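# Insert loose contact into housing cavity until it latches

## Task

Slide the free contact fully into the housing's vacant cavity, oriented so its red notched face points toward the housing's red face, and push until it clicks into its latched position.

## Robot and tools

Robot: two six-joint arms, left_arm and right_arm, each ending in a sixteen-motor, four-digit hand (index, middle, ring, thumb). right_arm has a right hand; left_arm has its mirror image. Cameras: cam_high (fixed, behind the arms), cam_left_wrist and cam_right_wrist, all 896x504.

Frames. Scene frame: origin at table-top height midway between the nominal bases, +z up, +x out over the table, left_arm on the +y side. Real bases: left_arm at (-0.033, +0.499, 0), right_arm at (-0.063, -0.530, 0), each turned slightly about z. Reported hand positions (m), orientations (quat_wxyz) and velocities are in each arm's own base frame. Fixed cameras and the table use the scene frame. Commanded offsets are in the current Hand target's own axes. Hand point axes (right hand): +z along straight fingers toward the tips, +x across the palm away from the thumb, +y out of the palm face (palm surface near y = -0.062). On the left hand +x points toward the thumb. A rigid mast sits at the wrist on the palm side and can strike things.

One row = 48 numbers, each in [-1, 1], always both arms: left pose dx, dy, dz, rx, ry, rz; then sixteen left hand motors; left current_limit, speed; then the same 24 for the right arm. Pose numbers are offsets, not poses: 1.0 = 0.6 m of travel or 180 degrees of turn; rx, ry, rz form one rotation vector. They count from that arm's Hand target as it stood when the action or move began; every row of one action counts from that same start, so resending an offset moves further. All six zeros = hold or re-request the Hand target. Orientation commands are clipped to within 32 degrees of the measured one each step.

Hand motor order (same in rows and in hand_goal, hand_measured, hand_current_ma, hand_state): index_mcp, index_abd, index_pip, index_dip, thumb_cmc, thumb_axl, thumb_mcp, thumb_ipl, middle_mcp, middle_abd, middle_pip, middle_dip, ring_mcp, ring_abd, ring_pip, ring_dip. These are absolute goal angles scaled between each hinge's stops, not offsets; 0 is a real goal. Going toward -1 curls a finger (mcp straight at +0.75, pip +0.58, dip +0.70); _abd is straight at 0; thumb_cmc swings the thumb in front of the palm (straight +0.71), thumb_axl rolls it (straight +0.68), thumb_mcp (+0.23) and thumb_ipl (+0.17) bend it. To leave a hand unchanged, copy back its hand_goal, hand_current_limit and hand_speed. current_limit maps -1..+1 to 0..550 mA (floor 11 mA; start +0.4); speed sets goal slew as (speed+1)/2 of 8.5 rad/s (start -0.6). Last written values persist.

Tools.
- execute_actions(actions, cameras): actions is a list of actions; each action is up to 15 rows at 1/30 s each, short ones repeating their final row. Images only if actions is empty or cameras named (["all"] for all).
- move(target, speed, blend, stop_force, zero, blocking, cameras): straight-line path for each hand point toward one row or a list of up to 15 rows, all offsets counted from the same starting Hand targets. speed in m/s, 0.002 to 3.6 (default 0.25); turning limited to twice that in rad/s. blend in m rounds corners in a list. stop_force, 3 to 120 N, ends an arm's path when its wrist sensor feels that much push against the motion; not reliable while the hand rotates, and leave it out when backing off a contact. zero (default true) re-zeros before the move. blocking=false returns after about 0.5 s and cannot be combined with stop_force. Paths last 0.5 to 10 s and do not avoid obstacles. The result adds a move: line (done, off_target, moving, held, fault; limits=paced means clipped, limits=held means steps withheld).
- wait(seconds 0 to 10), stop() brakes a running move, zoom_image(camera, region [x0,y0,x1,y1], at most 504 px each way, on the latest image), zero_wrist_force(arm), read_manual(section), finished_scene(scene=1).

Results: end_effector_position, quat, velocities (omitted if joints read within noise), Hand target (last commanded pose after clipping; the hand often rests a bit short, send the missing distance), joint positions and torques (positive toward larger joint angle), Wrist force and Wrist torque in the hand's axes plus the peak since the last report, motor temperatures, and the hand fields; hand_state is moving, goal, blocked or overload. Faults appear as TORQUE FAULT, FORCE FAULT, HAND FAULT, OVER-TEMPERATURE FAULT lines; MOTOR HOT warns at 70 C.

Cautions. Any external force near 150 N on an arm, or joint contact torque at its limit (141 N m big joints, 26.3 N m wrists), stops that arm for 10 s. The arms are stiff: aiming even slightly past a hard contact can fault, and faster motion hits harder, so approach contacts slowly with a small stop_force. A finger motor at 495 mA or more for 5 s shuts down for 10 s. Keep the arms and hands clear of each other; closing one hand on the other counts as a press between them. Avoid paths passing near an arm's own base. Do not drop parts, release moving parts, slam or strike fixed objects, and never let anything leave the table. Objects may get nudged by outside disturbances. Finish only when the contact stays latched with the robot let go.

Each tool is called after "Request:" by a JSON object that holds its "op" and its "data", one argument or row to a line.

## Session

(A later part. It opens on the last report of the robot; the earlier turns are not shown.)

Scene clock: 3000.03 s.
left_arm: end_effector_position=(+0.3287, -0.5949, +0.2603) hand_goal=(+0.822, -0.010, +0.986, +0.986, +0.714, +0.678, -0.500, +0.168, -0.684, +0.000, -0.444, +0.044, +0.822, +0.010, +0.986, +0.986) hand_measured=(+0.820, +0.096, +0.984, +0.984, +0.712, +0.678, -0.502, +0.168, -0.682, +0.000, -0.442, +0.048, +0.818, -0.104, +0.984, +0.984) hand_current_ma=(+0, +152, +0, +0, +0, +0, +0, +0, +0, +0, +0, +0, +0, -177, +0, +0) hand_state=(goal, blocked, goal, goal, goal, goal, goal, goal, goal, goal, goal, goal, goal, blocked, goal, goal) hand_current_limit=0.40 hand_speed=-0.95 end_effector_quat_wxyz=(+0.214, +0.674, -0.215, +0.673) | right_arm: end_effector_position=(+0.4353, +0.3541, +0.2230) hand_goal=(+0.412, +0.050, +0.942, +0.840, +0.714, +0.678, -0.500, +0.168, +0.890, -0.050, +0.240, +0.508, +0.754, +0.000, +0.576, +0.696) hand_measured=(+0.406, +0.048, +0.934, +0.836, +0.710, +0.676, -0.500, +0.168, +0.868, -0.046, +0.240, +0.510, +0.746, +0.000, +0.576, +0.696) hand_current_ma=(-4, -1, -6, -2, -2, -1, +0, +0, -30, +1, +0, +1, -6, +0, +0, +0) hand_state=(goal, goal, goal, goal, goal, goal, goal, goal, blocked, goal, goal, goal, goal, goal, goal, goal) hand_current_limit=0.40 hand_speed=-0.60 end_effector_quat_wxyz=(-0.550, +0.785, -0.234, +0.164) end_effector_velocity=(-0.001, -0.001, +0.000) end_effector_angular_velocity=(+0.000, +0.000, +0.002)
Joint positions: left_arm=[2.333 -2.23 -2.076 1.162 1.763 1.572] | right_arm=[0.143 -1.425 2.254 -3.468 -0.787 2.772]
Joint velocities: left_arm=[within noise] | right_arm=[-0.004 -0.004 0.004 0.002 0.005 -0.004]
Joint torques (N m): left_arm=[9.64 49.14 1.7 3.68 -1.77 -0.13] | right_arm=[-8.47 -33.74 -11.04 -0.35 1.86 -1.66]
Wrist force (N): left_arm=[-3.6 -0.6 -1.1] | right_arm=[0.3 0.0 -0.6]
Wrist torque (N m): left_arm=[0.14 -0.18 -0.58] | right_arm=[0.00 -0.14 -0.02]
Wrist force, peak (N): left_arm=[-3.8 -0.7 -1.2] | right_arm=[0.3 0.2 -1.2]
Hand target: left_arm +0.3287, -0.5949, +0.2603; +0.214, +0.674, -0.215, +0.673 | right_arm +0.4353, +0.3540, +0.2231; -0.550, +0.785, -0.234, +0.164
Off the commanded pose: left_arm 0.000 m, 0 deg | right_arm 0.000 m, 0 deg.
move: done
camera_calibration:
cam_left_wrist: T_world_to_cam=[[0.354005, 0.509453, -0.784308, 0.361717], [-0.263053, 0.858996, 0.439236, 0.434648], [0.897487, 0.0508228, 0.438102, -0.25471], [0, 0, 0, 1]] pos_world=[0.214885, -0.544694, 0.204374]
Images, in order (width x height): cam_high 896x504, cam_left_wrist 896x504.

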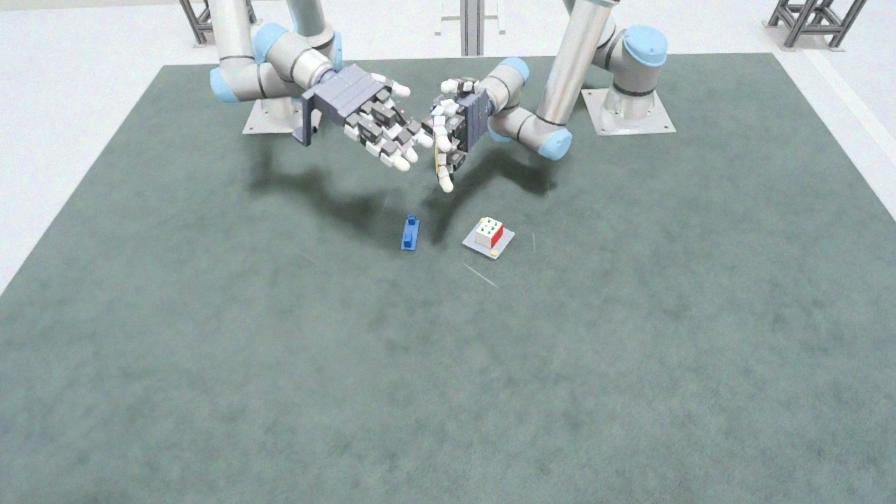

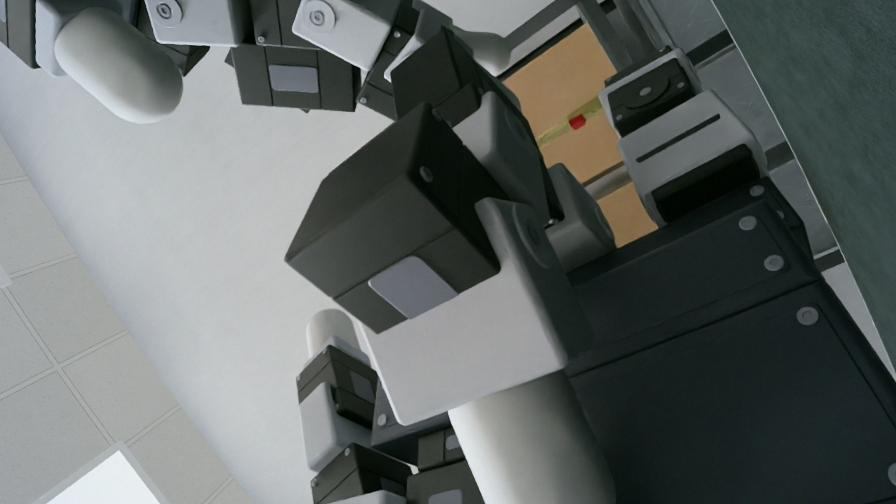

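Request:
{"op": "move", "data": {
  "target": [0,0,0,0,0,0,0.822,-0.01,0.986,0.986,0.714,0.678,-0.5,0.168,-0.685,0,-0.445,0.043,0.822,0.01,0.986,0.986,0.4,-0.95,0,-0.0248,0.0681,0,0,0,0.411,0.05,0.9416,0.8406,0.714,0.678,-0.5,0.168,0.8904,-0.05,0.2409,0.5072,0.754,0,0.576,0.696,0.4,-0.6],
  "cameras": ["cam_high","cam_left_wrist"],
  "speed": 0.02,
  "stop_force": 4
}}

Request:
{"op": "zoom_image", "data": {
  "camera": "cam_high",
  "region": [380, 110, 480, 200]
}}

Request:
{"op": "zoom_image", "data": {
  "camera": "cam_left_wrist",
  "region": [430, 20, 690, 200]
}}

Scene clock: 3026.43 s.
left_arm: end_effector_position=(+0.3287, -0.5949, +0.2603) hand_goal=(+0.822, -0.010, +0.986, +0.986, +0.714, +0.678, -0.500, +0.168, -0.684, +0.000, -0.444, +0.044, +0.822, +0.010, +0.986, +0.986) hand_measured=(+0.854, +0.092, +0.984, +0.984, +0.712, +0.678, -0.502, +0.168, -0.682, +0.000, -0.442, +0.048, +0.818, -0.104, +0.984, +0.984) hand_current_ma=(+26, +143, +0, +0, +0, +0, +0, +0, +0, +0, +0, +0, +0, -177, +0, +0) hand_state=(blocked, blocked, goal, goal, goal, goal, goal, goal, goal, goal, goal, goal, goal, blocked, goal, goal) hand_current_limit=0.40 hand_speed=-0.95 end_effector_quat_wxyz=(+0.214, +0.674, -0.215, +0.673) | right_arm: end_effector_position=(+0.4554, +0.3848, +0.2231) hand_goal=(+0.412, +0.050, +0.942, +0.840, +0.714, +0.678, -0.500, +0.168, +0.890, -0.050, +0.240, +0.508, +0.754, +0.000, +0.576, +0.696) hand_measured=(+0.396, +0.044, +0.948, +0.836, +0.710, +0.676, -0.500, +0.168, +0.868, -0.048, +0.240, +0.510, +0.746, +0.000, +0.576, +0.696) hand_current_ma=(-19, -3, +4, -2, -2, -1, +0, +0, -29, +1, +0, +1, -6, +0, +0, +0) hand_state=(goal, goal, goal, goal, goal, goal, goal, goal, blocked, goal, goal, goal, goal, goal, goal, goal) hand_current_limit=0.40 hand_speed=-0.60 end_effector_quat_wxyz=(-0.550, +0.785, -0.234, +0.164)
Joint positions: left_arm=[2.333 -2.23 -2.076 1.162 1.763 1.572] | right_arm=[0.211 -1.348 2.16 -3.48 -0.847 2.816]
Joint torques (N m): left_arm=[1.51 49.26 5.18 2.79 -1.54 0.84] | right_arm=[-10.2 -36.98 -20.56 -0.21 0.46 -1.66]
Wrist force (N): left_arm=[-3.8 -1.9 -2.1] | right_arm=[1.4 0.4 -2.0]
Wrist torque (N m): left_arm=[0.27 -0.18 -0.60] | right_arm=[0.11 -0.10 0.09]
Wrist force, peak (N): left_arm=[-4.1 -5.0 -3.0] | right_arm=[2.2 1.0 -4.7]
Hand target: left_arm +0.3287, -0.5949, +0.2603; +0.214, +0.674, -0.215, +0.673 | right_arm +0.4554, +0.3848, +0.2231; -0.550, +0.785, -0.234, +0.164 (not the last commanded pose)
Off the commanded pose: left_arm 0.000 m, 0 deg | right_arm 0.007 m, 0 deg.
move: contact (right_arm)
camera_calibration:
cam_left_wrist: T_world_to_cam=[[0.353991, 0.509497, -0.784285, 0.361704], [-0.263071, 0.85897, 0.439276, 0.434656], [0.897487, 0.050823, 0.438102, -0.2548], [0, 0, 0, 1]] pos_world=[0.214985, -0.544694, 0.204374]
Images, in order (width x height): cam_high 896x504, cam_left_wrist 896x504.

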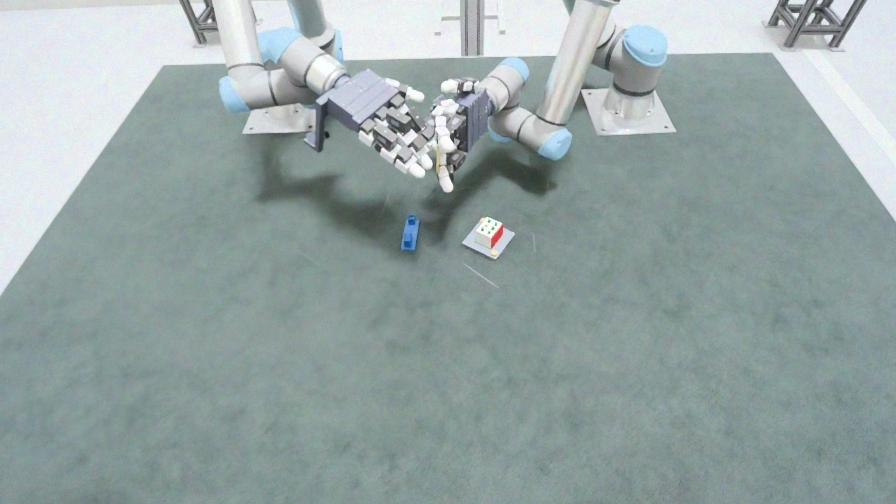

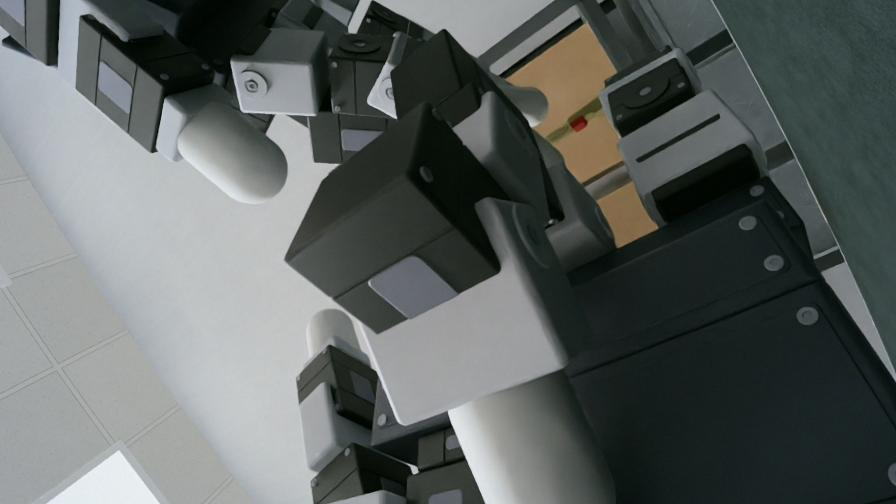

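Scaled by 5.040 from the camera's 896x504 image, which has a finer 1280x720 frame.

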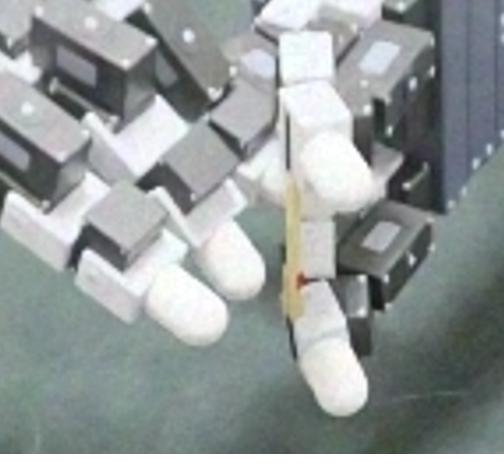

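Scaled by 1.938 from the camera's 896x504 image, which has a finer 1280x720 frame.

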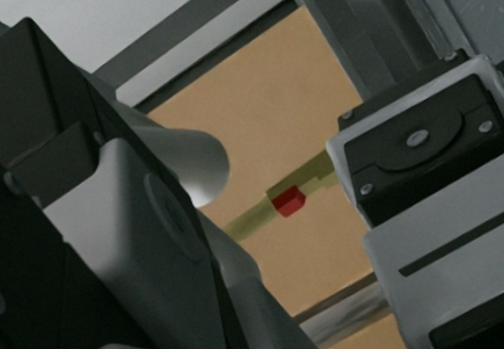

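Request:
{"op": "move", "data": {
  "target": [
    [0,0,0,0,0,0,0.822,-0.01,0.986,0.986,0.714,0.678,-0.5,0.168,-0.685,0,-0.445,0.043,0.822,0.01,0.986,0.986,0.4,-0.95,0,0.0057,-0.0157,0,0,0,0.411,0.05,0.9416,0.8406,0.714,0.678,-0.5,0.168,0.8904,-0.05,0.2409,0.5072,0.754,0,0.576,0.696,0.4,-0.6],
    [0,0,0,0,0,0,0.822,-0.01,0.986,0.986,0.714,0.678,-0.5,0.168,-0.685,0,-0.445,0.043,0.822,0.01,0.986,0.986,0.4,-0.95,0,0.0182,-0.0111,0,0,0,0.411,-0.02,0.9416,0.8406,0.714,0.678,-0.5,0.168,0.8904,-0.02,0.2409,0.5072,0.754,0,0.576,0.696,0.4,-0.7]
  ],
  "cameras": ["cam_high","cam_left_wrist"],
  "speed": 0.02
}}

Request:
{"op": "zoom_image", "data": {
  "camera": "cam_high",
  "region": [380, 110, 480, 200]
}}

Request:
{"op": "zoom_image", "data": {
  "camera": "cam_left_wrist",
  "region": [430, 20, 690, 200]
}}

Scene clock: 3043.53 s.
left_arm: end_effector_position=(+0.3287, -0.5949, +0.2603) hand_goal=(+0.822, -0.010, +0.986, +0.986, +0.714, +0.678, -0.500, +0.168, -0.684, +0.000, -0.444, +0.044, +0.822, +0.010, +0.986, +0.986) hand_measured=(+0.826, +0.092, +0.984, +0.984, +0.712, +0.678, -0.502, +0.168, -0.682, +0.000, -0.442, +0.048, +0.818, -0.104, +0.984, +0.984) hand_current_ma=(+1, +143, +0, +0, +0, +0, +0, +0, +0, +0, +0, +0, +0, -177, +0, +0) hand_state=(goal, blocked, goal, goal, goal, goal, goal, goal, goal, goal, goal, goal, goal, blocked, goal, goal) hand_current_limit=0.40 hand_speed=-0.95 end_effector_quat_wxyz=(+0.214, +0.674, -0.215, +0.673) | right_arm: end_effector_position=(+0.4499, +0.3764, +0.2151) hand_goal=(+0.412, -0.020, +0.942, +0.840, +0.714, +0.678, -0.500, +0.168, +0.890, -0.020, +0.240, +0.508, +0.754, +0.000, +0.576, +0.696) hand_measured=(+0.396, -0.018, +0.942, +0.836, +0.710, +0.676, -0.500, +0.168, +0.868, -0.024, +0.240, +0.510, +0.746, +0.000, +0.576, +0.696) hand_current_ma=(-19, +1, +0, -2, -2, -1, +0, +0, -29, -1, +0, +1, -6, +0, +0, +0) hand_state=(goal, goal, goal, goal, goal, goal, goal, goal, blocked, goal, goal, goal, goal, goal, goal, goal) hand_current_limit=0.40 hand_speed=-0.70 end_effector_quat_wxyz=(-0.550, +0.785, -0.234, +0.164)
Joint positions: left_arm=[2.333 -2.23 -2.076 1.162 1.763 1.572] | right_arm=[0.193 -1.352 2.193 -3.503 -0.832 2.805]
Joint torques (N m): left_arm=[-9.56 47.4 13.72 1.01 -1.65 1.4] | right_arm=[7.48 -35.73 -21.18 -0.35 -0.97 1.4]
Wrist force (N): left_arm=[-3.5 -0.7 -1.1] | right_arm=[0.3 0.3 -1.0]
Wrist torque (N m): left_arm=[0.12 -0.19 -0.56] | right_arm=[0.08 -0.15 0.06]
Wrist force, peak (N): left_arm=[-3.9 -2.3 -2.4] | right_arm=[1.5 0.5 -2.3]
Hand target: left_arm +0.3287, -0.5949, +0.2603; +0.214, +0.674, -0.215, +0.673 | right_arm +0.4499, +0.3764, +0.2151; -0.550, +0.785, -0.234, +0.164
Off the commanded pose: left_arm 0.000 m, 0 deg | right_arm 0.000 m, 0 deg.
move: done
camera_calibration:
cam_left_wrist: T_world_to_cam=[[0.354005, 0.509453, -0.784308, 0.361717], [-0.263053, 0.858996, 0.439236, 0.434648], [0.897487, 0.0508228, 0.438102, -0.25471], [0, 0, 0, 1]] pos_world=[0.214885, -0.544694, 0.204374]
Images, in order (width x height): cam_high 896x504, cam_left_wrist 896x504.

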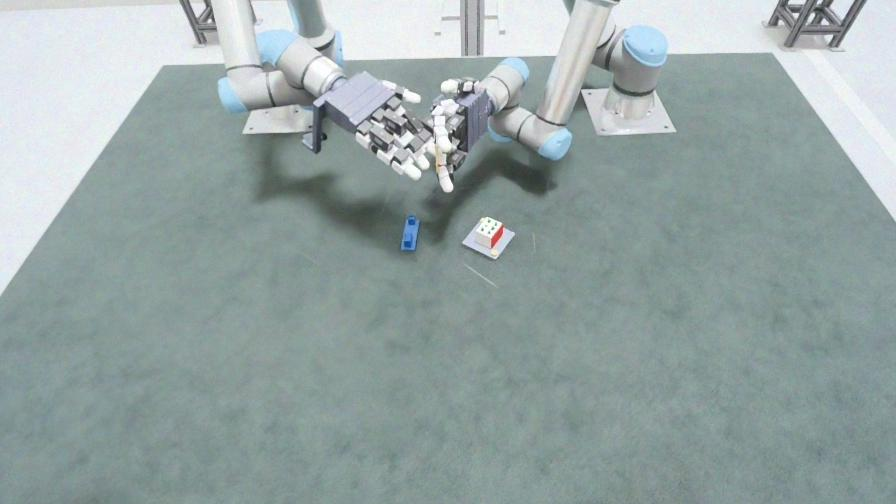

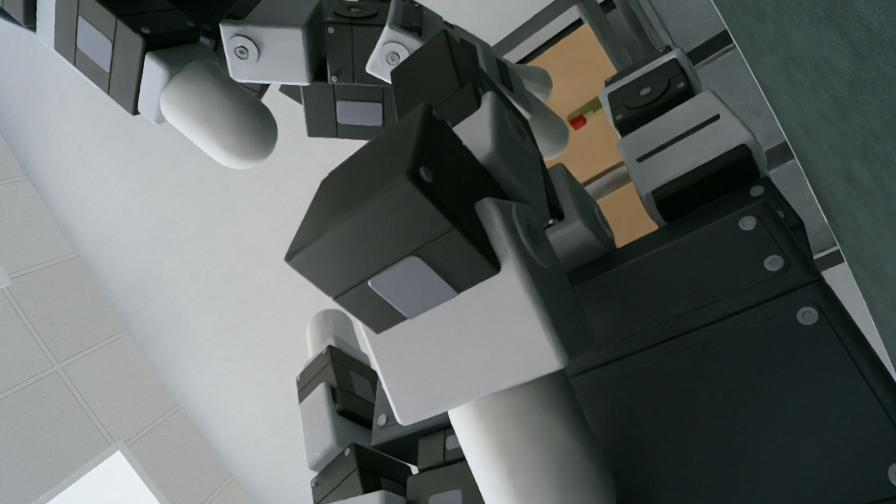

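Scaled by 5.040 from the camera's 896x504 image, which has a finer 1280x720 frame.

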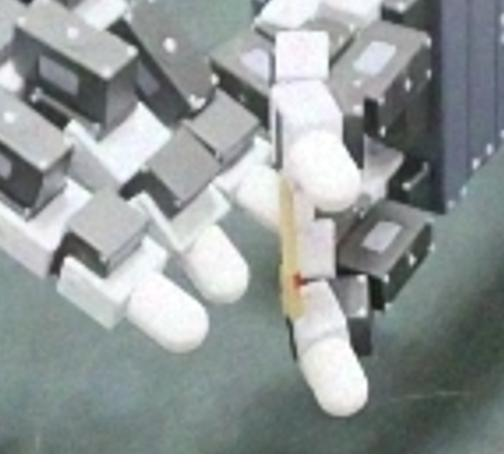

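Scaled by 1.938 from the camera's 896x504 image, which has a finer 1280x720 frame.

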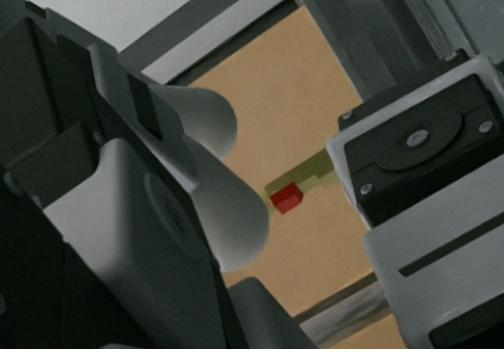

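Request:
{"op": "move", "data": {
  "target": [0,0,0,0,0,0,0.822,-0.01,0.986,0.986,0.714,0.678,-0.5,0.168,-0.685,0,-0.445,0.043,0.822,0.01,0.986,0.986,0.4,-0.95,-0.005,-0.0096,0.0263,0,0,0,0.411,-0.02,0.9416,0.8406,0.714,0.678,-0.5,0.168,0.8904,-0.02,0.2409,0.5072,0.754,0,0.576,0.696,0.4,-0.7],
  "cameras": ["cam_high","cam_left_wrist"],
  "speed": 0.015,
  "stop_force": 4
}}

Request:
{"op": "zoom_image", "data": {
  "camera": "cam_high",
  "region": [400, 120, 480, 190]
}}

Request:
{"op": "zoom_image", "data": {
  "camera": "cam_left_wrist",
  "region": [430, 20, 690, 200]
}}

Scene clock: 3077.43 s.
left_arm: end_effector_position=(+0.3287, -0.5949, +0.2603) hand_goal=(+0.822, -0.010, +0.986, +0.986, +0.714, +0.678, -0.500, +0.168, -0.684, +0.000, -0.444, +0.044, +0.822, +0.010, +0.986, +0.986) hand_measured=(+0.826, +0.092, +0.984, +0.984, +0.712, +0.678, -0.502, +0.168, -0.682, +0.000, -0.442, +0.048, +0.818, -0.104, +0.984, +0.984) hand_current_ma=(+1, +143, +0, +0, +0, +0, +0, +0, +0, +0, +0, +0, +0, -177, +0, +0) hand_state=(goal, blocked, goal, goal, goal, goal, goal, goal, goal, goal, goal, goal, goal, blocked, goal, goal) hand_current_limit=0.40 hand_speed=-0.95 end_effector_quat_wxyz=(+0.214, +0.674, -0.215, +0.673) | right_arm: end_effector_position=(+0.4566, +0.3921, +0.2151) hand_goal=(+0.412, -0.020, +0.942, +0.840, +0.714, +0.678, -0.500, +0.168, +0.890, -0.020, +0.240, +0.508, +0.754, +0.000, +0.576, +0.696) hand_measured=(+0.396, -0.018, +0.942, +0.836, +0.710, +0.676, -0.500, +0.168, +0.868, -0.024, +0.240, +0.510, +0.746, +0.000, +0.576, +0.696) hand_current_ma=(-19, +1, +0, -2, -2, -1, +0, +0, -29, -1, +0, +1, -6, +0, +0, +0) hand_state=(goal, goal, goal, goal, goal, goal, goal, goal, blocked, goal, goal, goal, goal, goal, goal, goal) hand_current_limit=0.40 hand_speed=-0.70 end_effector_quat_wxyz=(-0.550, +0.785, -0.234, +0.164)
Joint positions: left_arm=[2.333 -2.23 -2.076 1.162 1.763 1.572] | right_arm=[0.228 -1.32 2.152 -3.508 -0.862 2.826]
Joint torques (N m): left_arm=[-9.53 48.14 13.16 0.89 -1.79 1.49] | right_arm=[-9.7 -39.26 -9.59 -2.18 2.23 -1.38]
Wrist force (N): left_arm=[-3.3 -0.6 -1.1] | right_arm=[0.1 -0.2 -0.9]
Wrist torque (N m): left_arm=[0.14 -0.21 -0.55] | right_arm=[0.01 -0.12 -0.06]
Wrist force, peak (N): left_arm=[-3.8 -0.7 -1.2] | right_arm=[0.2 0.0 -1.2]
Hand target: left_arm +0.3287, -0.5949, +0.2603; +0.214, +0.674, -0.215, +0.673 | right_arm +0.4566, +0.3921, +0.2151; -0.550, +0.785, -0.234, +0.164
Off the commanded pose: left_arm 0.000 m, 0 deg | right_arm 0.000 m, 0 deg.
move: done
camera_calibration:
cam_left_wrist: T_world_to_cam=[[0.354005, 0.509453, -0.784308, 0.361717], [-0.263053, 0.858996, 0.439236, 0.434648], [0.897487, 0.0508228, 0.438102, -0.25471], [0, 0, 0, 1]] pos_world=[0.214885, -0.544694, 0.204374]
Images, in order (width x height): cam_high 896x504, cam_left_wrist 896x504.

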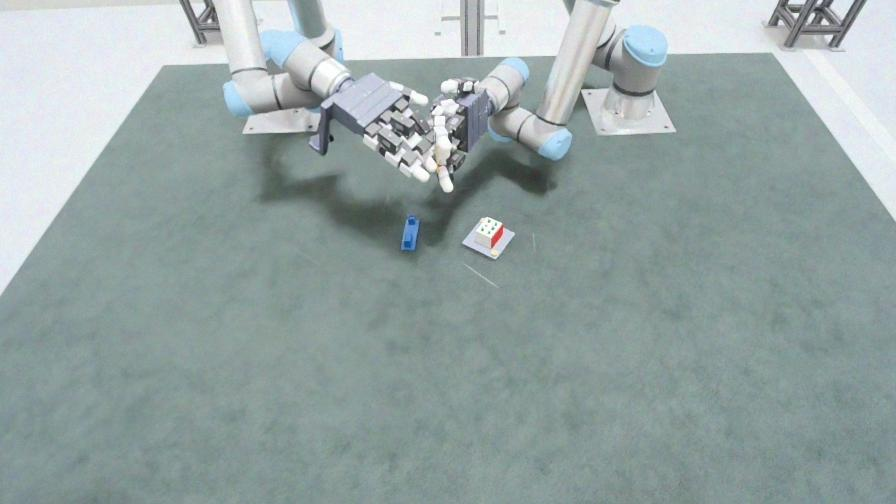

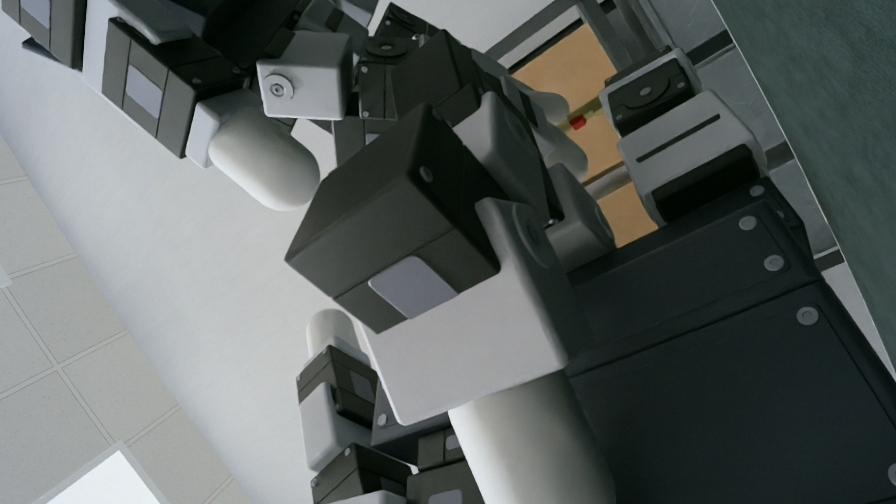

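Scaled by 6.300 from the camera's 896x504 image, which has a finer 1280x720 frame.

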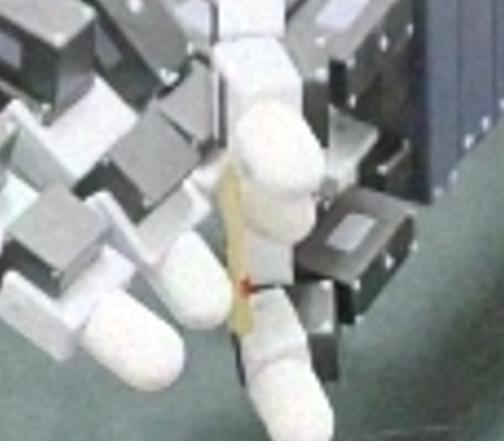

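Scaled by 1.938 from the camera's 896x504 image, which has a finer 1280x720 frame.

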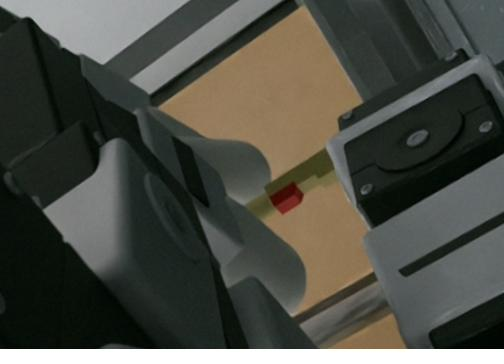

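Request:
{"op": "move", "data": {
  "target": [
    [0,0,0,0,0,0,0.822,-0.01,0.986,0.986,0.714,0.678,-0.5,0.168,-0.685,0,-0.445,0.043,0.822,0.01,0.986,0.986,0.4,-0.95,0,0,0,0,0,0,0.411,-0.07,0.9416,0.8406,0.714,0.678,-0.5,0.168,0.8904,0.1,0.2409,0.5072,0.754,0,0.576,0.696,0.4,-0.95]
  ],
  "cameras": ["cam_high","cam_left_wrist"]
}}

Request:
{"op": "zoom_image", "data": {
  "camera": "cam_high",
  "region": [400, 120, 480, 190]
}}

Request:
{"op": "zoom_image", "data": {
  "camera": "cam_left_wrist",
  "region": [430, 20, 690, 200]
}}

Scene clock: 3083.13 s.
left_arm: end_effector_position=(+0.3287, -0.5949, +0.2603) hand_goal=(+0.822, -0.010, +0.986, +0.986, +0.714, +0.678, -0.500, +0.168, -0.684, +0.000, -0.444, +0.044, +0.822, +0.010, +0.986, +0.986) hand_measured=(+0.826, +0.092, +0.984, +0.984, +0.712, +0.678, -0.502, +0.168, -0.682, +0.000, -0.442, +0.048, +0.818, -0.104, +0.984, +0.984) hand_current_ma=(+1, +143, +0, +0, +0, +0, +0, +0, +0, +0, +0, +0, +0, -177, +0, +0) hand_state=(goal, blocked, goal, goal, goal, goal, goal, goal, goal, goal, goal, goal, goal, blocked, goal, goal) hand_current_limit=0.40 hand_speed=-0.95 end_effector_quat_wxyz=(+0.214, +0.674, -0.215, +0.673) | right_arm: end_effector_position=(+0.4566, +0.3921, +0.2151) hand_goal=(+0.412, -0.070, +0.942, +0.840, +0.714, +0.678, -0.500, +0.168, +0.890, +0.100, +0.240, +0.508, +0.754, +0.000, +0.576, +0.696) hand_measured=(+0.396, -0.066, +0.942, +0.836, +0.710, +0.676, -0.500, +0.168, +0.868, +0.084, +0.240, +0.510, +0.746, +0.000, +0.576, +0.696) hand_current_ma=(-19, +1, +0, -2, -2, -1, +0, +0, -29, -13, +0, +1, -6, +0, +0, +0) hand_state=(goal, goal, goal, goal, goal, goal, goal, goal, blocked, goal, goal, goal, goal, goal, goal, goal) hand_current_limit=0.40 hand_speed=-0.95 end_effector_quat_wxyz=(-0.550, +0.785, -0.234, +0.164)
Joint positions: left_arm=[2.333 -2.23 -2.076 1.162 1.763 1.572] | right_arm=[0.228 -1.32 2.152 -3.508 -0.862 2.826]
Joint torques (N m): left_arm=[-6.86 46.8 14.1 0.89 -1.74 1.33] | right_arm=[-9 -38.3 -8.53 -0.52 1.79 -1.45]
Wrist force (N): left_arm=[-3.5 -0.7 -1.6] | right_arm=[0.4 0.1 -0.8]
Wrist torque (N m): left_arm=[0.15 -0.20 -0.56] | right_arm=[0.05 -0.06 -0.04]
Wrist force, peak (N): left_arm=[-3.8 -0.7 -1.0] | right_arm=[0.4 0.2 -1.1]
Hand target: left_arm +0.3287, -0.5949, +0.2603; +0.214, +0.674, -0.215, +0.673 | right_arm +0.4566, +0.3921, +0.2151; -0.550, +0.785, -0.234, +0.164
Off the commanded pose: left_arm 0.000 m, 0 deg | right_arm 0.000 m, 0 deg.
move: done
camera_calibration:
cam_left_wrist: T_world_to_cam=[[0.354005, 0.509453, -0.784308, 0.361717], [-0.263053, 0.858996, 0.439236, 0.434648], [0.897487, 0.0508228, 0.438102, -0.25471], [0, 0, 0, 1]] pos_world=[0.214885, -0.544694, 0.204374]
Images, in order (width x height): cam_high 896x504, cam_left_wrist 896x504.

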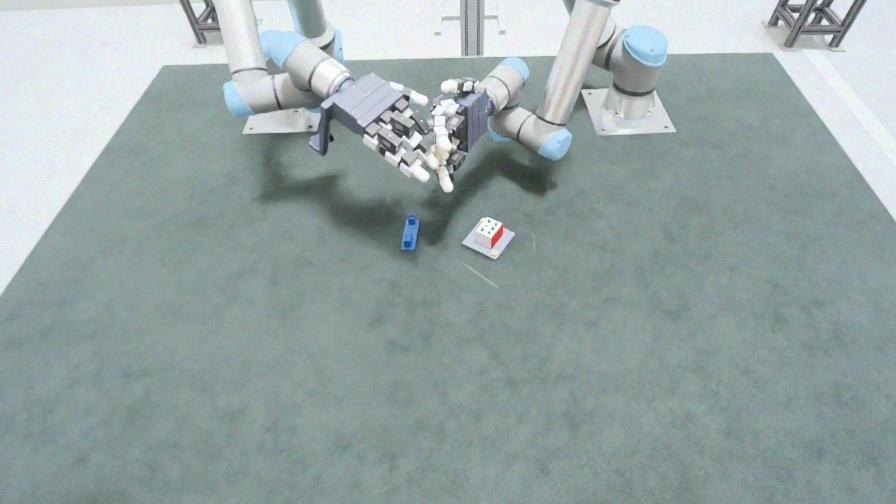

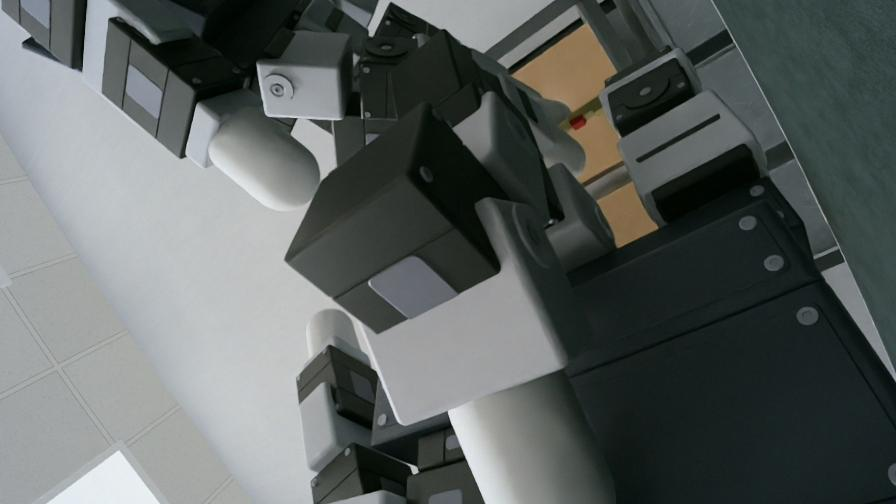

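Scaled by 6.300 from the camera's 896x504 image, which has a finer 1280x720 frame.

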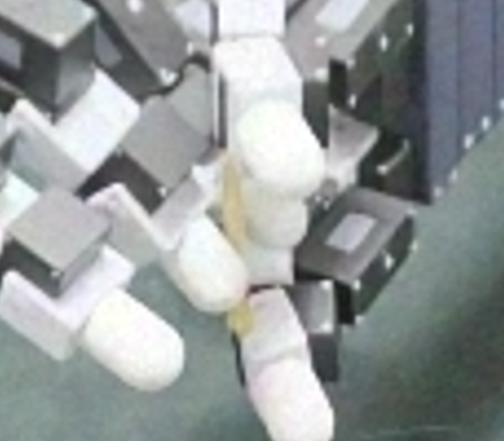

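Scaled by 1.938 from the camera's 896x504 image, which has a finer 1280x720 frame.

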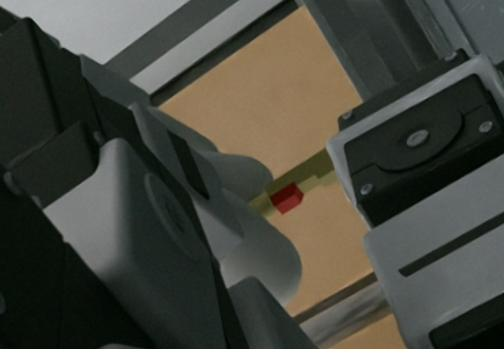

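Request:
{"op": "move", "data": {
  "target": [
    [0,0,0,0,0,0,0.822,-0.01,0.986,0.986,0.714,0.678,-0.5,0.168,-0.685,0,-0.445,0.043,0.822,0.01,0.986,0.986,0.4,-0.95,0,0,0,0,0,0,0.411,-0.11,0.9416,0.8406,0.714,0.678,-0.5,0.168,0.8904,0.14,0.2409,0.5072,0.754,0,0.576,0.696,0.4,-0.96]
  ],
  "cameras": ["cam_high","cam_left_wrist"]
}}

Request:
{"op": "zoom_image", "data": {
  "camera": "cam_high",
  "region": [400, 120, 480, 190]
}}

Request:
{"op": "zoom_image", "data": {
  "camera": "cam_left_wrist",
  "region": [430, 20, 690, 200]
}}

Scene clock: 3092.20 s.
left_arm: end_effector_position=(+0.3287, -0.5949, +0.2603) hand_goal=(+0.822, -0.010, +0.986, +0.986, +0.714, +0.678, -0.500, +0.168, -0.684, +0.000, -0.444, +0.044, +0.822, +0.010, +0.986, +0.986) hand_measured=(+0.826, +0.092, +0.984, +0.984, +0.712, +0.678, -0.502, +0.168, -0.682, +0.000, -0.442, +0.048, +0.818, -0.104, +0.984, +0.984) hand_current_ma=(+1, +143, +0, +0, +0, +0, +0, +0, +0, +0, +0, +0, +0, -177, +0, +0) hand_state=(goal, blocked, goal, goal, goal, goal, goal, goal, goal, goal, goal, goal, goal, blocked, goal, goal) hand_current_limit=0.40 hand_speed=-0.95 end_effector_quat_wxyz=(+0.214, +0.674, -0.215, +0.673) | right_arm: end_effector_position=(+0.4566, +0.3921, +0.2151) hand_goal=(+0.412, -0.110, +0.942, +0.840, +0.714, +0.678, -0.500, +0.168, +0.890, +0.140, +0.240, +0.508, +0.754, +0.000, +0.576, +0.696) hand_measured=(+0.396, -0.106, +0.942, +0.836, +0.710, +0.676, -0.500, +0.168, +0.868, +0.090, +0.240, +0.510, +0.746, +0.000, +0.576, +0.696) hand_current_ma=(-19, +1, +0, -2, -2, -1, +0, +0, -29, -77, +0, +1, -6, +0, +0, +0) hand_state=(goal, goal, goal, goal, goal, goal, goal, goal, blocked, blocked, goal, goal, goal, goal, goal, goal) hand_current_limit=0.40 hand_speed=-0.96 end_effector_quat_wxyz=(-0.550, +0.785, -0.234, +0.164)
Joint positions: left_arm=[2.333 -2.23 -2.076 1.162 1.763 1.572] | right_arm=[0.228 -1.32 2.152 -3.508 -0.862 2.826]
Joint torques (N m): left_arm=[-7.5 46.13 13.71 0.96 -1.59 1.25] | right_arm=[-7.02 -37.78 -9.52 -0.45 2.14 -1.38]
Wrist force (N): left_arm=[-3.2 -0.3 -2.4] | right_arm=[1.6 0.2 -0.4]
Wrist torque (N m): left_arm=[0.24 -0.23 -0.55] | right_arm=[0.02 0.00 0.03]
Wrist force, peak (N): left_arm=[-3.4 -0.2 -2.5] | right_arm=[1.7 0.1 -0.6]
Hand target: left_arm +0.3287, -0.5949, +0.2603; +0.214, +0.674, -0.215, +0.673 | right_arm +0.4566, +0.3921, +0.2151; -0.550, +0.785, -0.234, +0.164
Off the commanded pose: left_arm 0.000 m, 0 deg | right_arm 0.000 m, 0 deg.
move: done
camera_calibration:
cam_left_wrist: T_world_to_cam=[[0.354005, 0.509453, -0.784308, 0.361717], [-0.263053, 0.858996, 0.439236, 0.434648], [0.897487, 0.0508228, 0.438102, -0.25471], [0, 0, 0, 1]] pos_world=[0.214885, -0.544694, 0.204374]
Images, in order (width x height): cam_high 896x504, cam_left_wrist 896x504.

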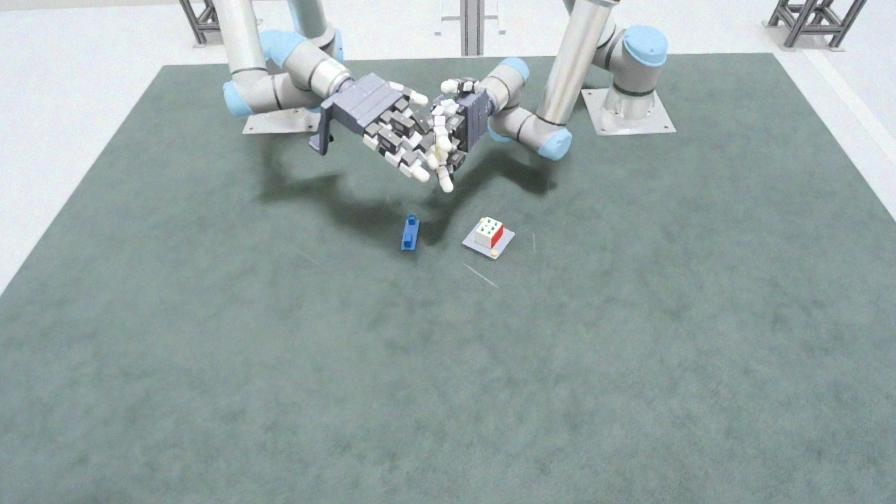

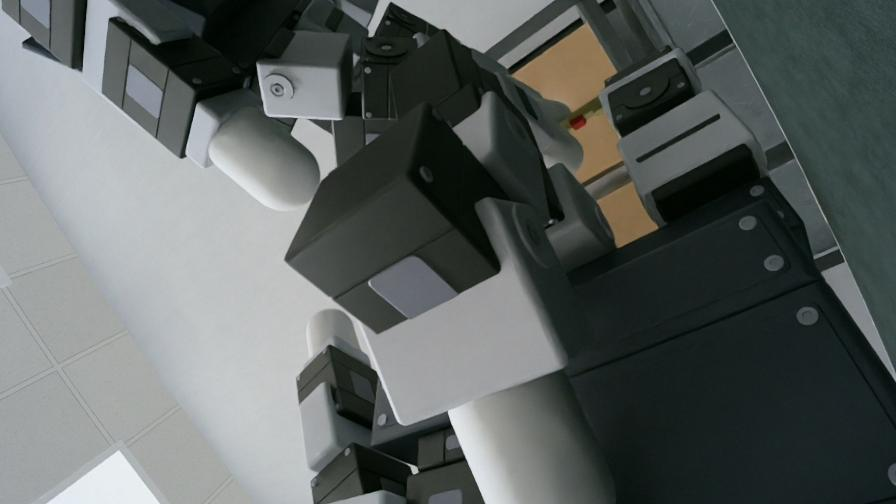

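Scaled by 6.300 from the camera's 896x504 image, which has a finer 1280x720 frame.

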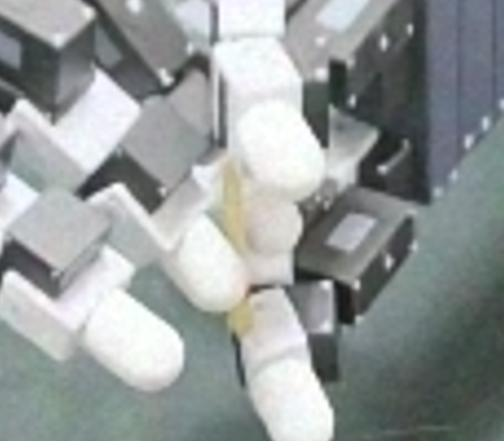

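Scaled by 1.938 from the camera's 896x504 image, which has a finer 1280x720 frame.

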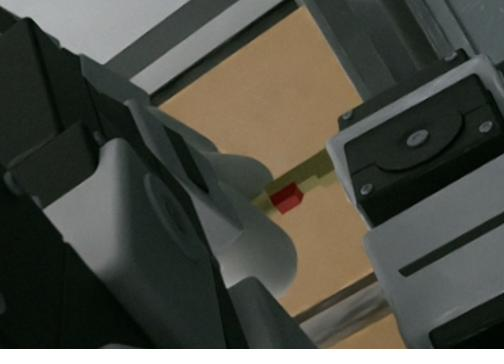

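Request:
{"op": "move", "data": {
  "target": [
    [0,0,0,0,0,0,0.822,-0.01,0.986,0.986,0.714,0.678,-0.5,0.168,-0.685,0,-0.445,0.043,0.822,0.01,0.986,0.986,0.4,-0.95,0,0,0,0,0,0,0.411,-0.15,0.9416,0.8406,0.714,0.678,-0.5,0.168,0.8904,0.1,0.2409,0.5072,0.754,0,0.576,0.696,0.4,-0.96]
  ],
  "cameras": ["cam_high","cam_left_wrist"]
}}

Request:
{"op": "zoom_image", "data": {
  "camera": "cam_high",
  "region": [400, 120, 480, 190]
}}

Request:
{"op": "zoom_image", "data": {
  "camera": "cam_left_wrist",
  "region": [430, 20, 690, 200]
}}

Scene clock: 3103.97 s.
left_arm: end_effector_position=(+0.3287, -0.5949, +0.2603) hand_goal=(+0.822, -0.010, +0.986, +0.986, +0.714, +0.678, -0.500, +0.168, -0.684, +0.000, -0.444, +0.044, +0.822, +0.010, +0.986, +0.986) hand_measured=(+0.826, +0.092, +0.984, +0.984, +0.712, +0.678, -0.502, +0.168, -0.682, +0.000, -0.442, +0.048, +0.818, -0.104, +0.984, +0.984) hand_current_ma=(+1, +143, +0, +0, +0, +0, +0, +0, +0, +0, +0, +0, +0, -177, +0, +0) hand_state=(goal, blocked, goal, goal, goal, goal, goal, goal, goal, goal, goal, goal, goal, blocked, goal, goal) hand_current_limit=0.40 hand_speed=-0.95 end_effector_quat_wxyz=(+0.214, +0.674, -0.215, +0.673) | right_arm: end_effector_position=(+0.4566, +0.3921, +0.2151) hand_goal=(+0.412, -0.150, +0.942, +0.840, +0.714, +0.678, -0.500, +0.168, +0.890, +0.100, +0.240, +0.508, +0.754, +0.000, +0.576, +0.696) hand_measured=(+0.396, -0.132, +0.942, +0.836, +0.710, +0.676, -0.500, +0.168, +0.868, +0.086, +0.240, +0.510, +0.746, +0.000, +0.576, +0.696) hand_current_ma=(-19, +16, +0, -2, -2, -1, +0, +0, -29, -10, +0, +1, -6, +0, +0, +0) hand_state=(goal, goal, goal, goal, goal, goal, goal, goal, blocked, goal, goal, goal, goal, goal, goal, goal) hand_current_limit=0.40 hand_speed=-0.96 end_effector_quat_wxyz=(-0.550, +0.785, -0.234, +0.164)
Joint positions: left_arm=[2.333 -2.23 -2.076 1.162 1.763 1.572] | right_arm=[0.228 -1.32 2.152 -3.508 -0.862 2.826]
Joint torques (N m): left_arm=[-5.43 46.77 13.54 1.04 -1.57 1.26] | right_arm=[-4.5 -38.04 -10.48 -0.69 2.22 -1.33]
Wrist force (N): left_arm=[-3.4 -0.4 -1.3] | right_arm=[0.7 0.2 -0.8]
Wrist torque (N m): left_arm=[0.16 -0.20 -0.56] | right_arm=[0.05 -0.09 -0.02]
Wrist force, peak (N): left_arm=[-3.5 -0.2 -2.6] | right_arm=[1.8 0.1 -0.7]
Hand target: left_arm +0.3287, -0.5949, +0.2603; +0.214, +0.674, -0.215, +0.673 | right_arm +0.4566, +0.3921, +0.2151; -0.550, +0.785, -0.234, +0.164
Off the commanded pose: left_arm 0.000 m, 0 deg | right_arm 0.000 m, 0 deg.
move: done
camera_calibration:
cam_left_wrist: T_world_to_cam=[[0.354005, 0.509453, -0.784308, 0.361717], [-0.263053, 0.858996, 0.439236, 0.434648], [0.897487, 0.0508228, 0.438102, -0.25471], [0, 0, 0, 1]] pos_world=[0.214885, -0.544694, 0.204374]
Images, in order (width x height): cam_high 896x504, cam_left_wrist 896x504.

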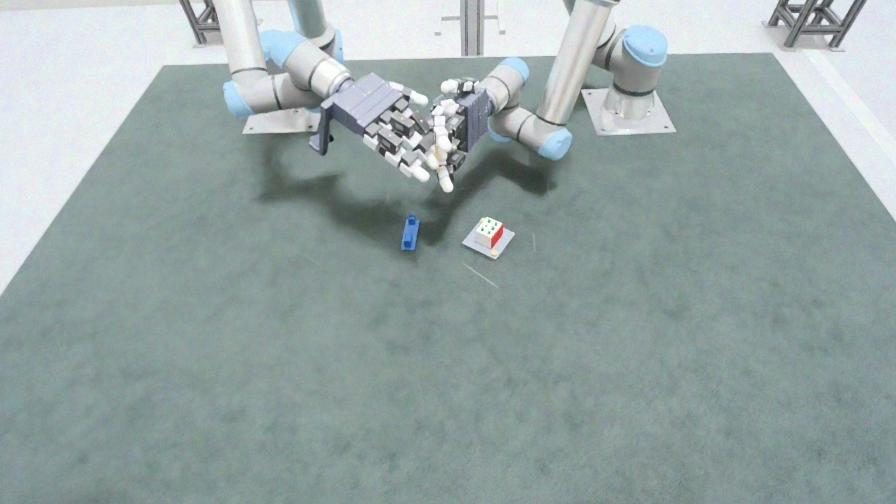

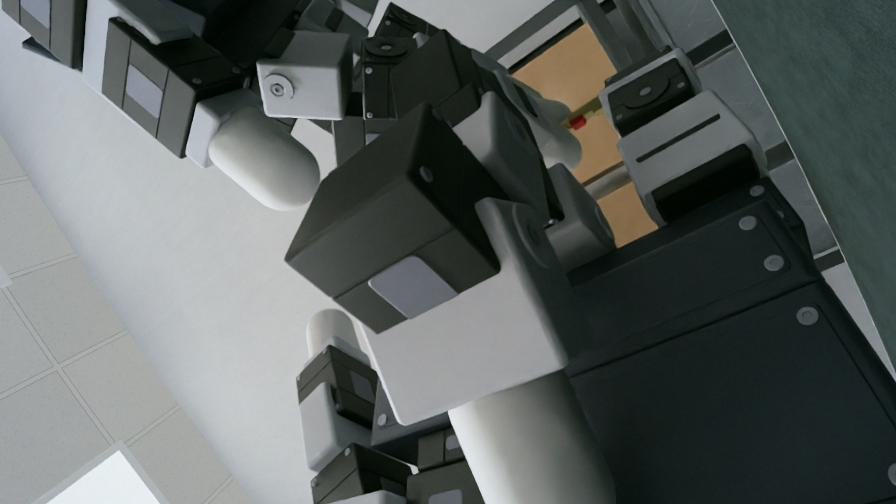

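Scaled by 6.300 from the camera's 896x504 image, which has a finer 1280x720 frame.

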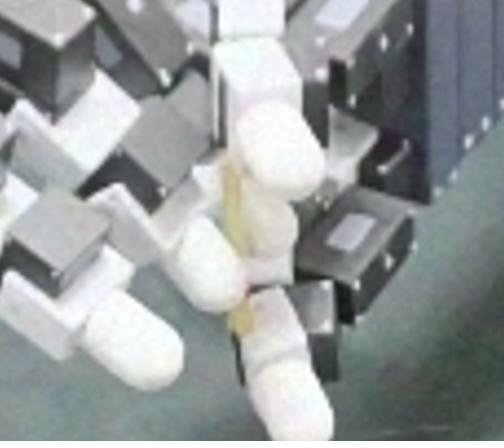

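Scaled by 1.938 from the camera's 896x504 image, which has a finer 1280x720 frame.

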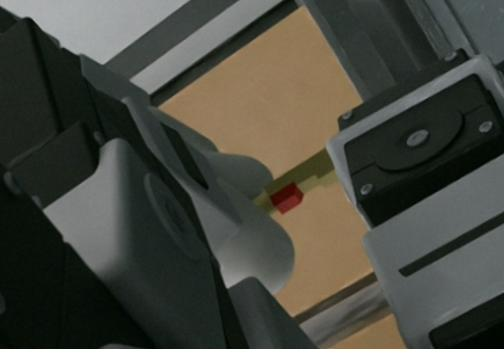

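Request:
{"op": "move", "data": {
  "target": [
    [0,0,0,0,0,0,0.822,-0.01,0.986,0.986,0.714,0.678,-0.5,0.168,-0.685,0,-0.445,0.043,0.822,0.01,0.986,0.986,0.4,-0.95,0,0,0,0,0,0,0.411,-0.21,0.9416,0.8406,0.714,0.678,-0.5,0.168,0.8904,0.17,0.2409,0.5072,0.754,0,0.576,0.696,0.4,-0.96]
  ]
}}

Request:
{"op": "wait", "data": {
  "seconds": 1.0,
  "cameras": ["cam_high"]
}}

Request:
{"op": "zoom_image", "data": {
  "camera": "cam_high",
  "region": [400, 120, 480, 190]
}}

Scene clock: 3109.10 s.
left_arm: end_effector_position=(+0.3287, -0.5949, +0.2603) hand_goal=(+0.822, -0.010, +0.986, +0.986, +0.714, +0.678, -0.500, +0.168, -0.684, +0.000, -0.444, +0.044, +0.822, +0.010, +0.986, +0.986) hand_measured=(+0.826, +0.092, +0.984, +0.984, +0.712, +0.678, -0.502, +0.168, -0.682, +0.000, -0.442, +0.048, +0.818, -0.104, +0.984, +0.984) hand_current_ma=(+0, +143, +0, +0, +0, +0, +0, +0, +0, +0, +0, +0, +0, -177, +0, +0) hand_state=(goal, blocked, goal, goal, goal, goal, goal, goal, goal, goal, goal, goal, goal, blocked, goal, goal) hand_current_limit=0.40 hand_speed=-0.95 end_effector_quat_wxyz=(+0.214, +0.674, -0.215, +0.673) | right_arm: end_effector_position=(+0.4566, +0.3921, +0.2151) hand_goal=(+0.412, -0.210, +0.942, +0.840, +0.714, +0.678, -0.500, +0.168, +0.890, +0.170, +0.240, +0.508, +0.754, +0.000, +0.576, +0.696) hand_measured=(+0.396, -0.140, +0.942, +0.836, +0.710, +0.676, -0.500, +0.168, +0.870, +0.090, +0.238, +0.510, +0.746, +0.000, +0.576, +0.696) hand_current_ma=(-19, +126, +0, -2, -2, -1, +0, +0, -26, -158, +0, +0, -6, +0, +0, +0) hand_state=(goal, blocked, goal, goal, goal, goal, goal, goal, blocked, blocked, goal, goal, goal, goal, goal, goal) hand_current_limit=0.40 hand_speed=-0.96 end_effector_quat_wxyz=(-0.550, +0.785, -0.234, +0.164)
Joint positions: left_arm=[2.333 -2.23 -2.076 1.162 1.763 1.572] | right_arm=[0.228 -1.32 2.152 -3.508 -0.862 2.826]
Joint torques (N m): left_arm=[-5.15 45.84 13.17 1.12 -1.68 0.98] | right_arm=[-0.51 -38.99 -10.1 -0.4 1.8 -1.06]
Wrist force (N): left_arm=[-3.3 -0.3 -1.4] | right_arm=[0.6 -0.2 -0.8]
Wrist torque (N m): left_arm=[0.18 -0.20 -0.56] | right_arm=[-0.01 -0.10 -0.04]
Wrist force, peak (N): left_arm=[-3.6 -0.6 -1.8] | right_arm=[1.1 0.0 -0.8]
Hand target: left_arm +0.3287, -0.5949, +0.2603; +0.214, +0.674, -0.215, +0.673 | right_arm +0.4566, +0.3921, +0.2151; -0.550, +0.785, -0.234, +0.164
Off the commanded pose: left_arm 0.000 m, 0 deg | right_arm 0.000 m, 0 deg.
move: done

Scene clock: 3110.10 s.
left_arm: end_effector_position=(+0.3287, -0.5949, +0.2603) hand_goal=(+0.822, -0.010, +0.986, +0.986, +0.714, +0.678, -0.500, +0.168, -0.684, +0.000, -0.444, +0.044, +0.822, +0.010, +0.986, +0.986) hand_measured=(+0.826, +0.092, +0.984, +0.984, +0.712, +0.678, -0.502, +0.168, -0.682, +0.000, -0.442, +0.048, +0.818, -0.104, +0.984, +0.984) hand_current_ma=(+0, +143, +0, +0, +0, +0, +0, +0, +0, +0, +0, +0, +0, -177, +0, +0) hand_state=(goal, blocked, goal, goal, goal, goal, goal, goal, goal, goal, goal, goal, goal, blocked, goal, goal) hand_current_limit=0.40 hand_speed=-0.95 end_effector_quat_wxyz=(+0.214, +0.674, -0.215, +0.673) | right_arm: end_effector_position=(+0.4566, +0.3921, +0.2151) hand_goal=(+0.412, -0.210, +0.942, +0.840, +0.714, +0.678, -0.500, +0.168, +0.890, +0.170, +0.240, +0.508, +0.754, +0.000, +0.576, +0.696) hand_measured=(+0.396, -0.140, +0.942, +0.836, +0.710, +0.676, -0.500, +0.168, +0.870, +0.090, +0.238, +0.510, +0.746, +0.000, +0.576, +0.696) hand_current_ma=(-19, +125, +0, -2, -2, -1, +0, +0, -26, -155, +0, +0, -6, +0, +0, +0) hand_state=(goal, blocked, goal, goal, goal, goal, goal, goal, blocked, blocked, goal, goal, goal, goal, goal, goal) hand_current_limit=0.40 hand_speed=-0.96 end_effector_quat_wxyz=(-0.550, +0.785, -0.234, +0.164)
Joint positions: left_arm=[2.333 -2.23 -2.076 1.162 1.763 1.572] | right_arm=[0.228 -1.32 2.152 -3.508 -0.862 2.826]
Joint torques (N m): left_arm=[-6.12 45.47 13.29 1.16 -1.88 1.02] | right_arm=[1.35 -38.11 -8.54 -0.87 2.02 -1.16]
Wrist force (N): left_arm=[-3.5 -0.4 -1.4] | right_arm=[0.6 0.0 -0.7]
Wrist torque (N m): left_arm=[0.16 -0.17 -0.57] | right_arm=[0.02 -0.10 -0.03]
Wrist force, peak (N): left_arm=[-3.6 -0.3 -1.4] | right_arm=[0.8 0.2 -0.9]
Hand target: left_arm +0.3287, -0.5949, +0.2603; +0.214, +0.674, -0.215, +0.673 | right_arm +0.4566, +0.3921, +0.2151; -0.550, +0.785, -0.234, +0.164
Off the commanded pose: left_arm 0.000 m, 0 deg | right_arm 0.000 m, 0 deg.
wait: 1.00 s; at rest by 0.17 s
Images, in order (width x height): cam_high 896x504.

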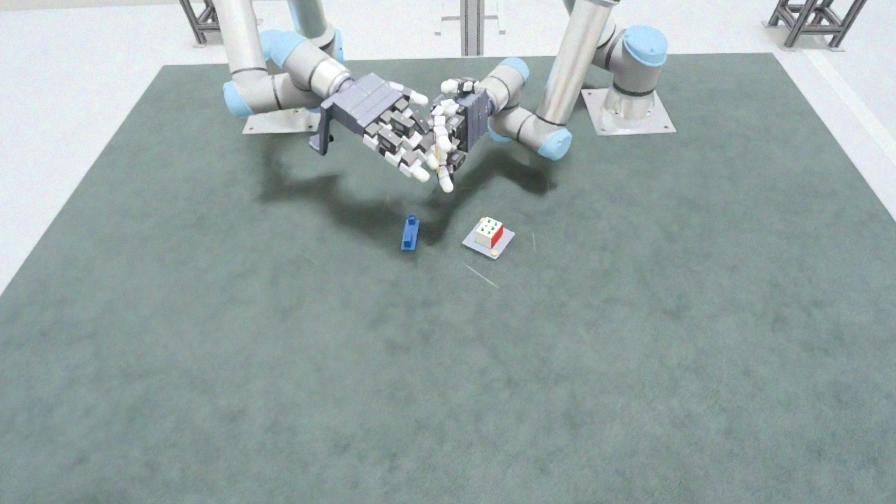

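Scaled by 6.300 from the camera's 896x504 image, which has a finer 1280x720 frame.

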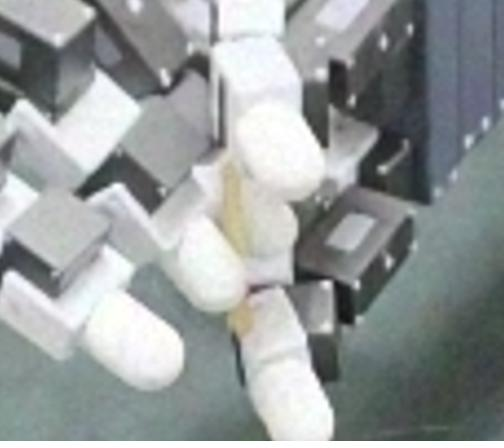

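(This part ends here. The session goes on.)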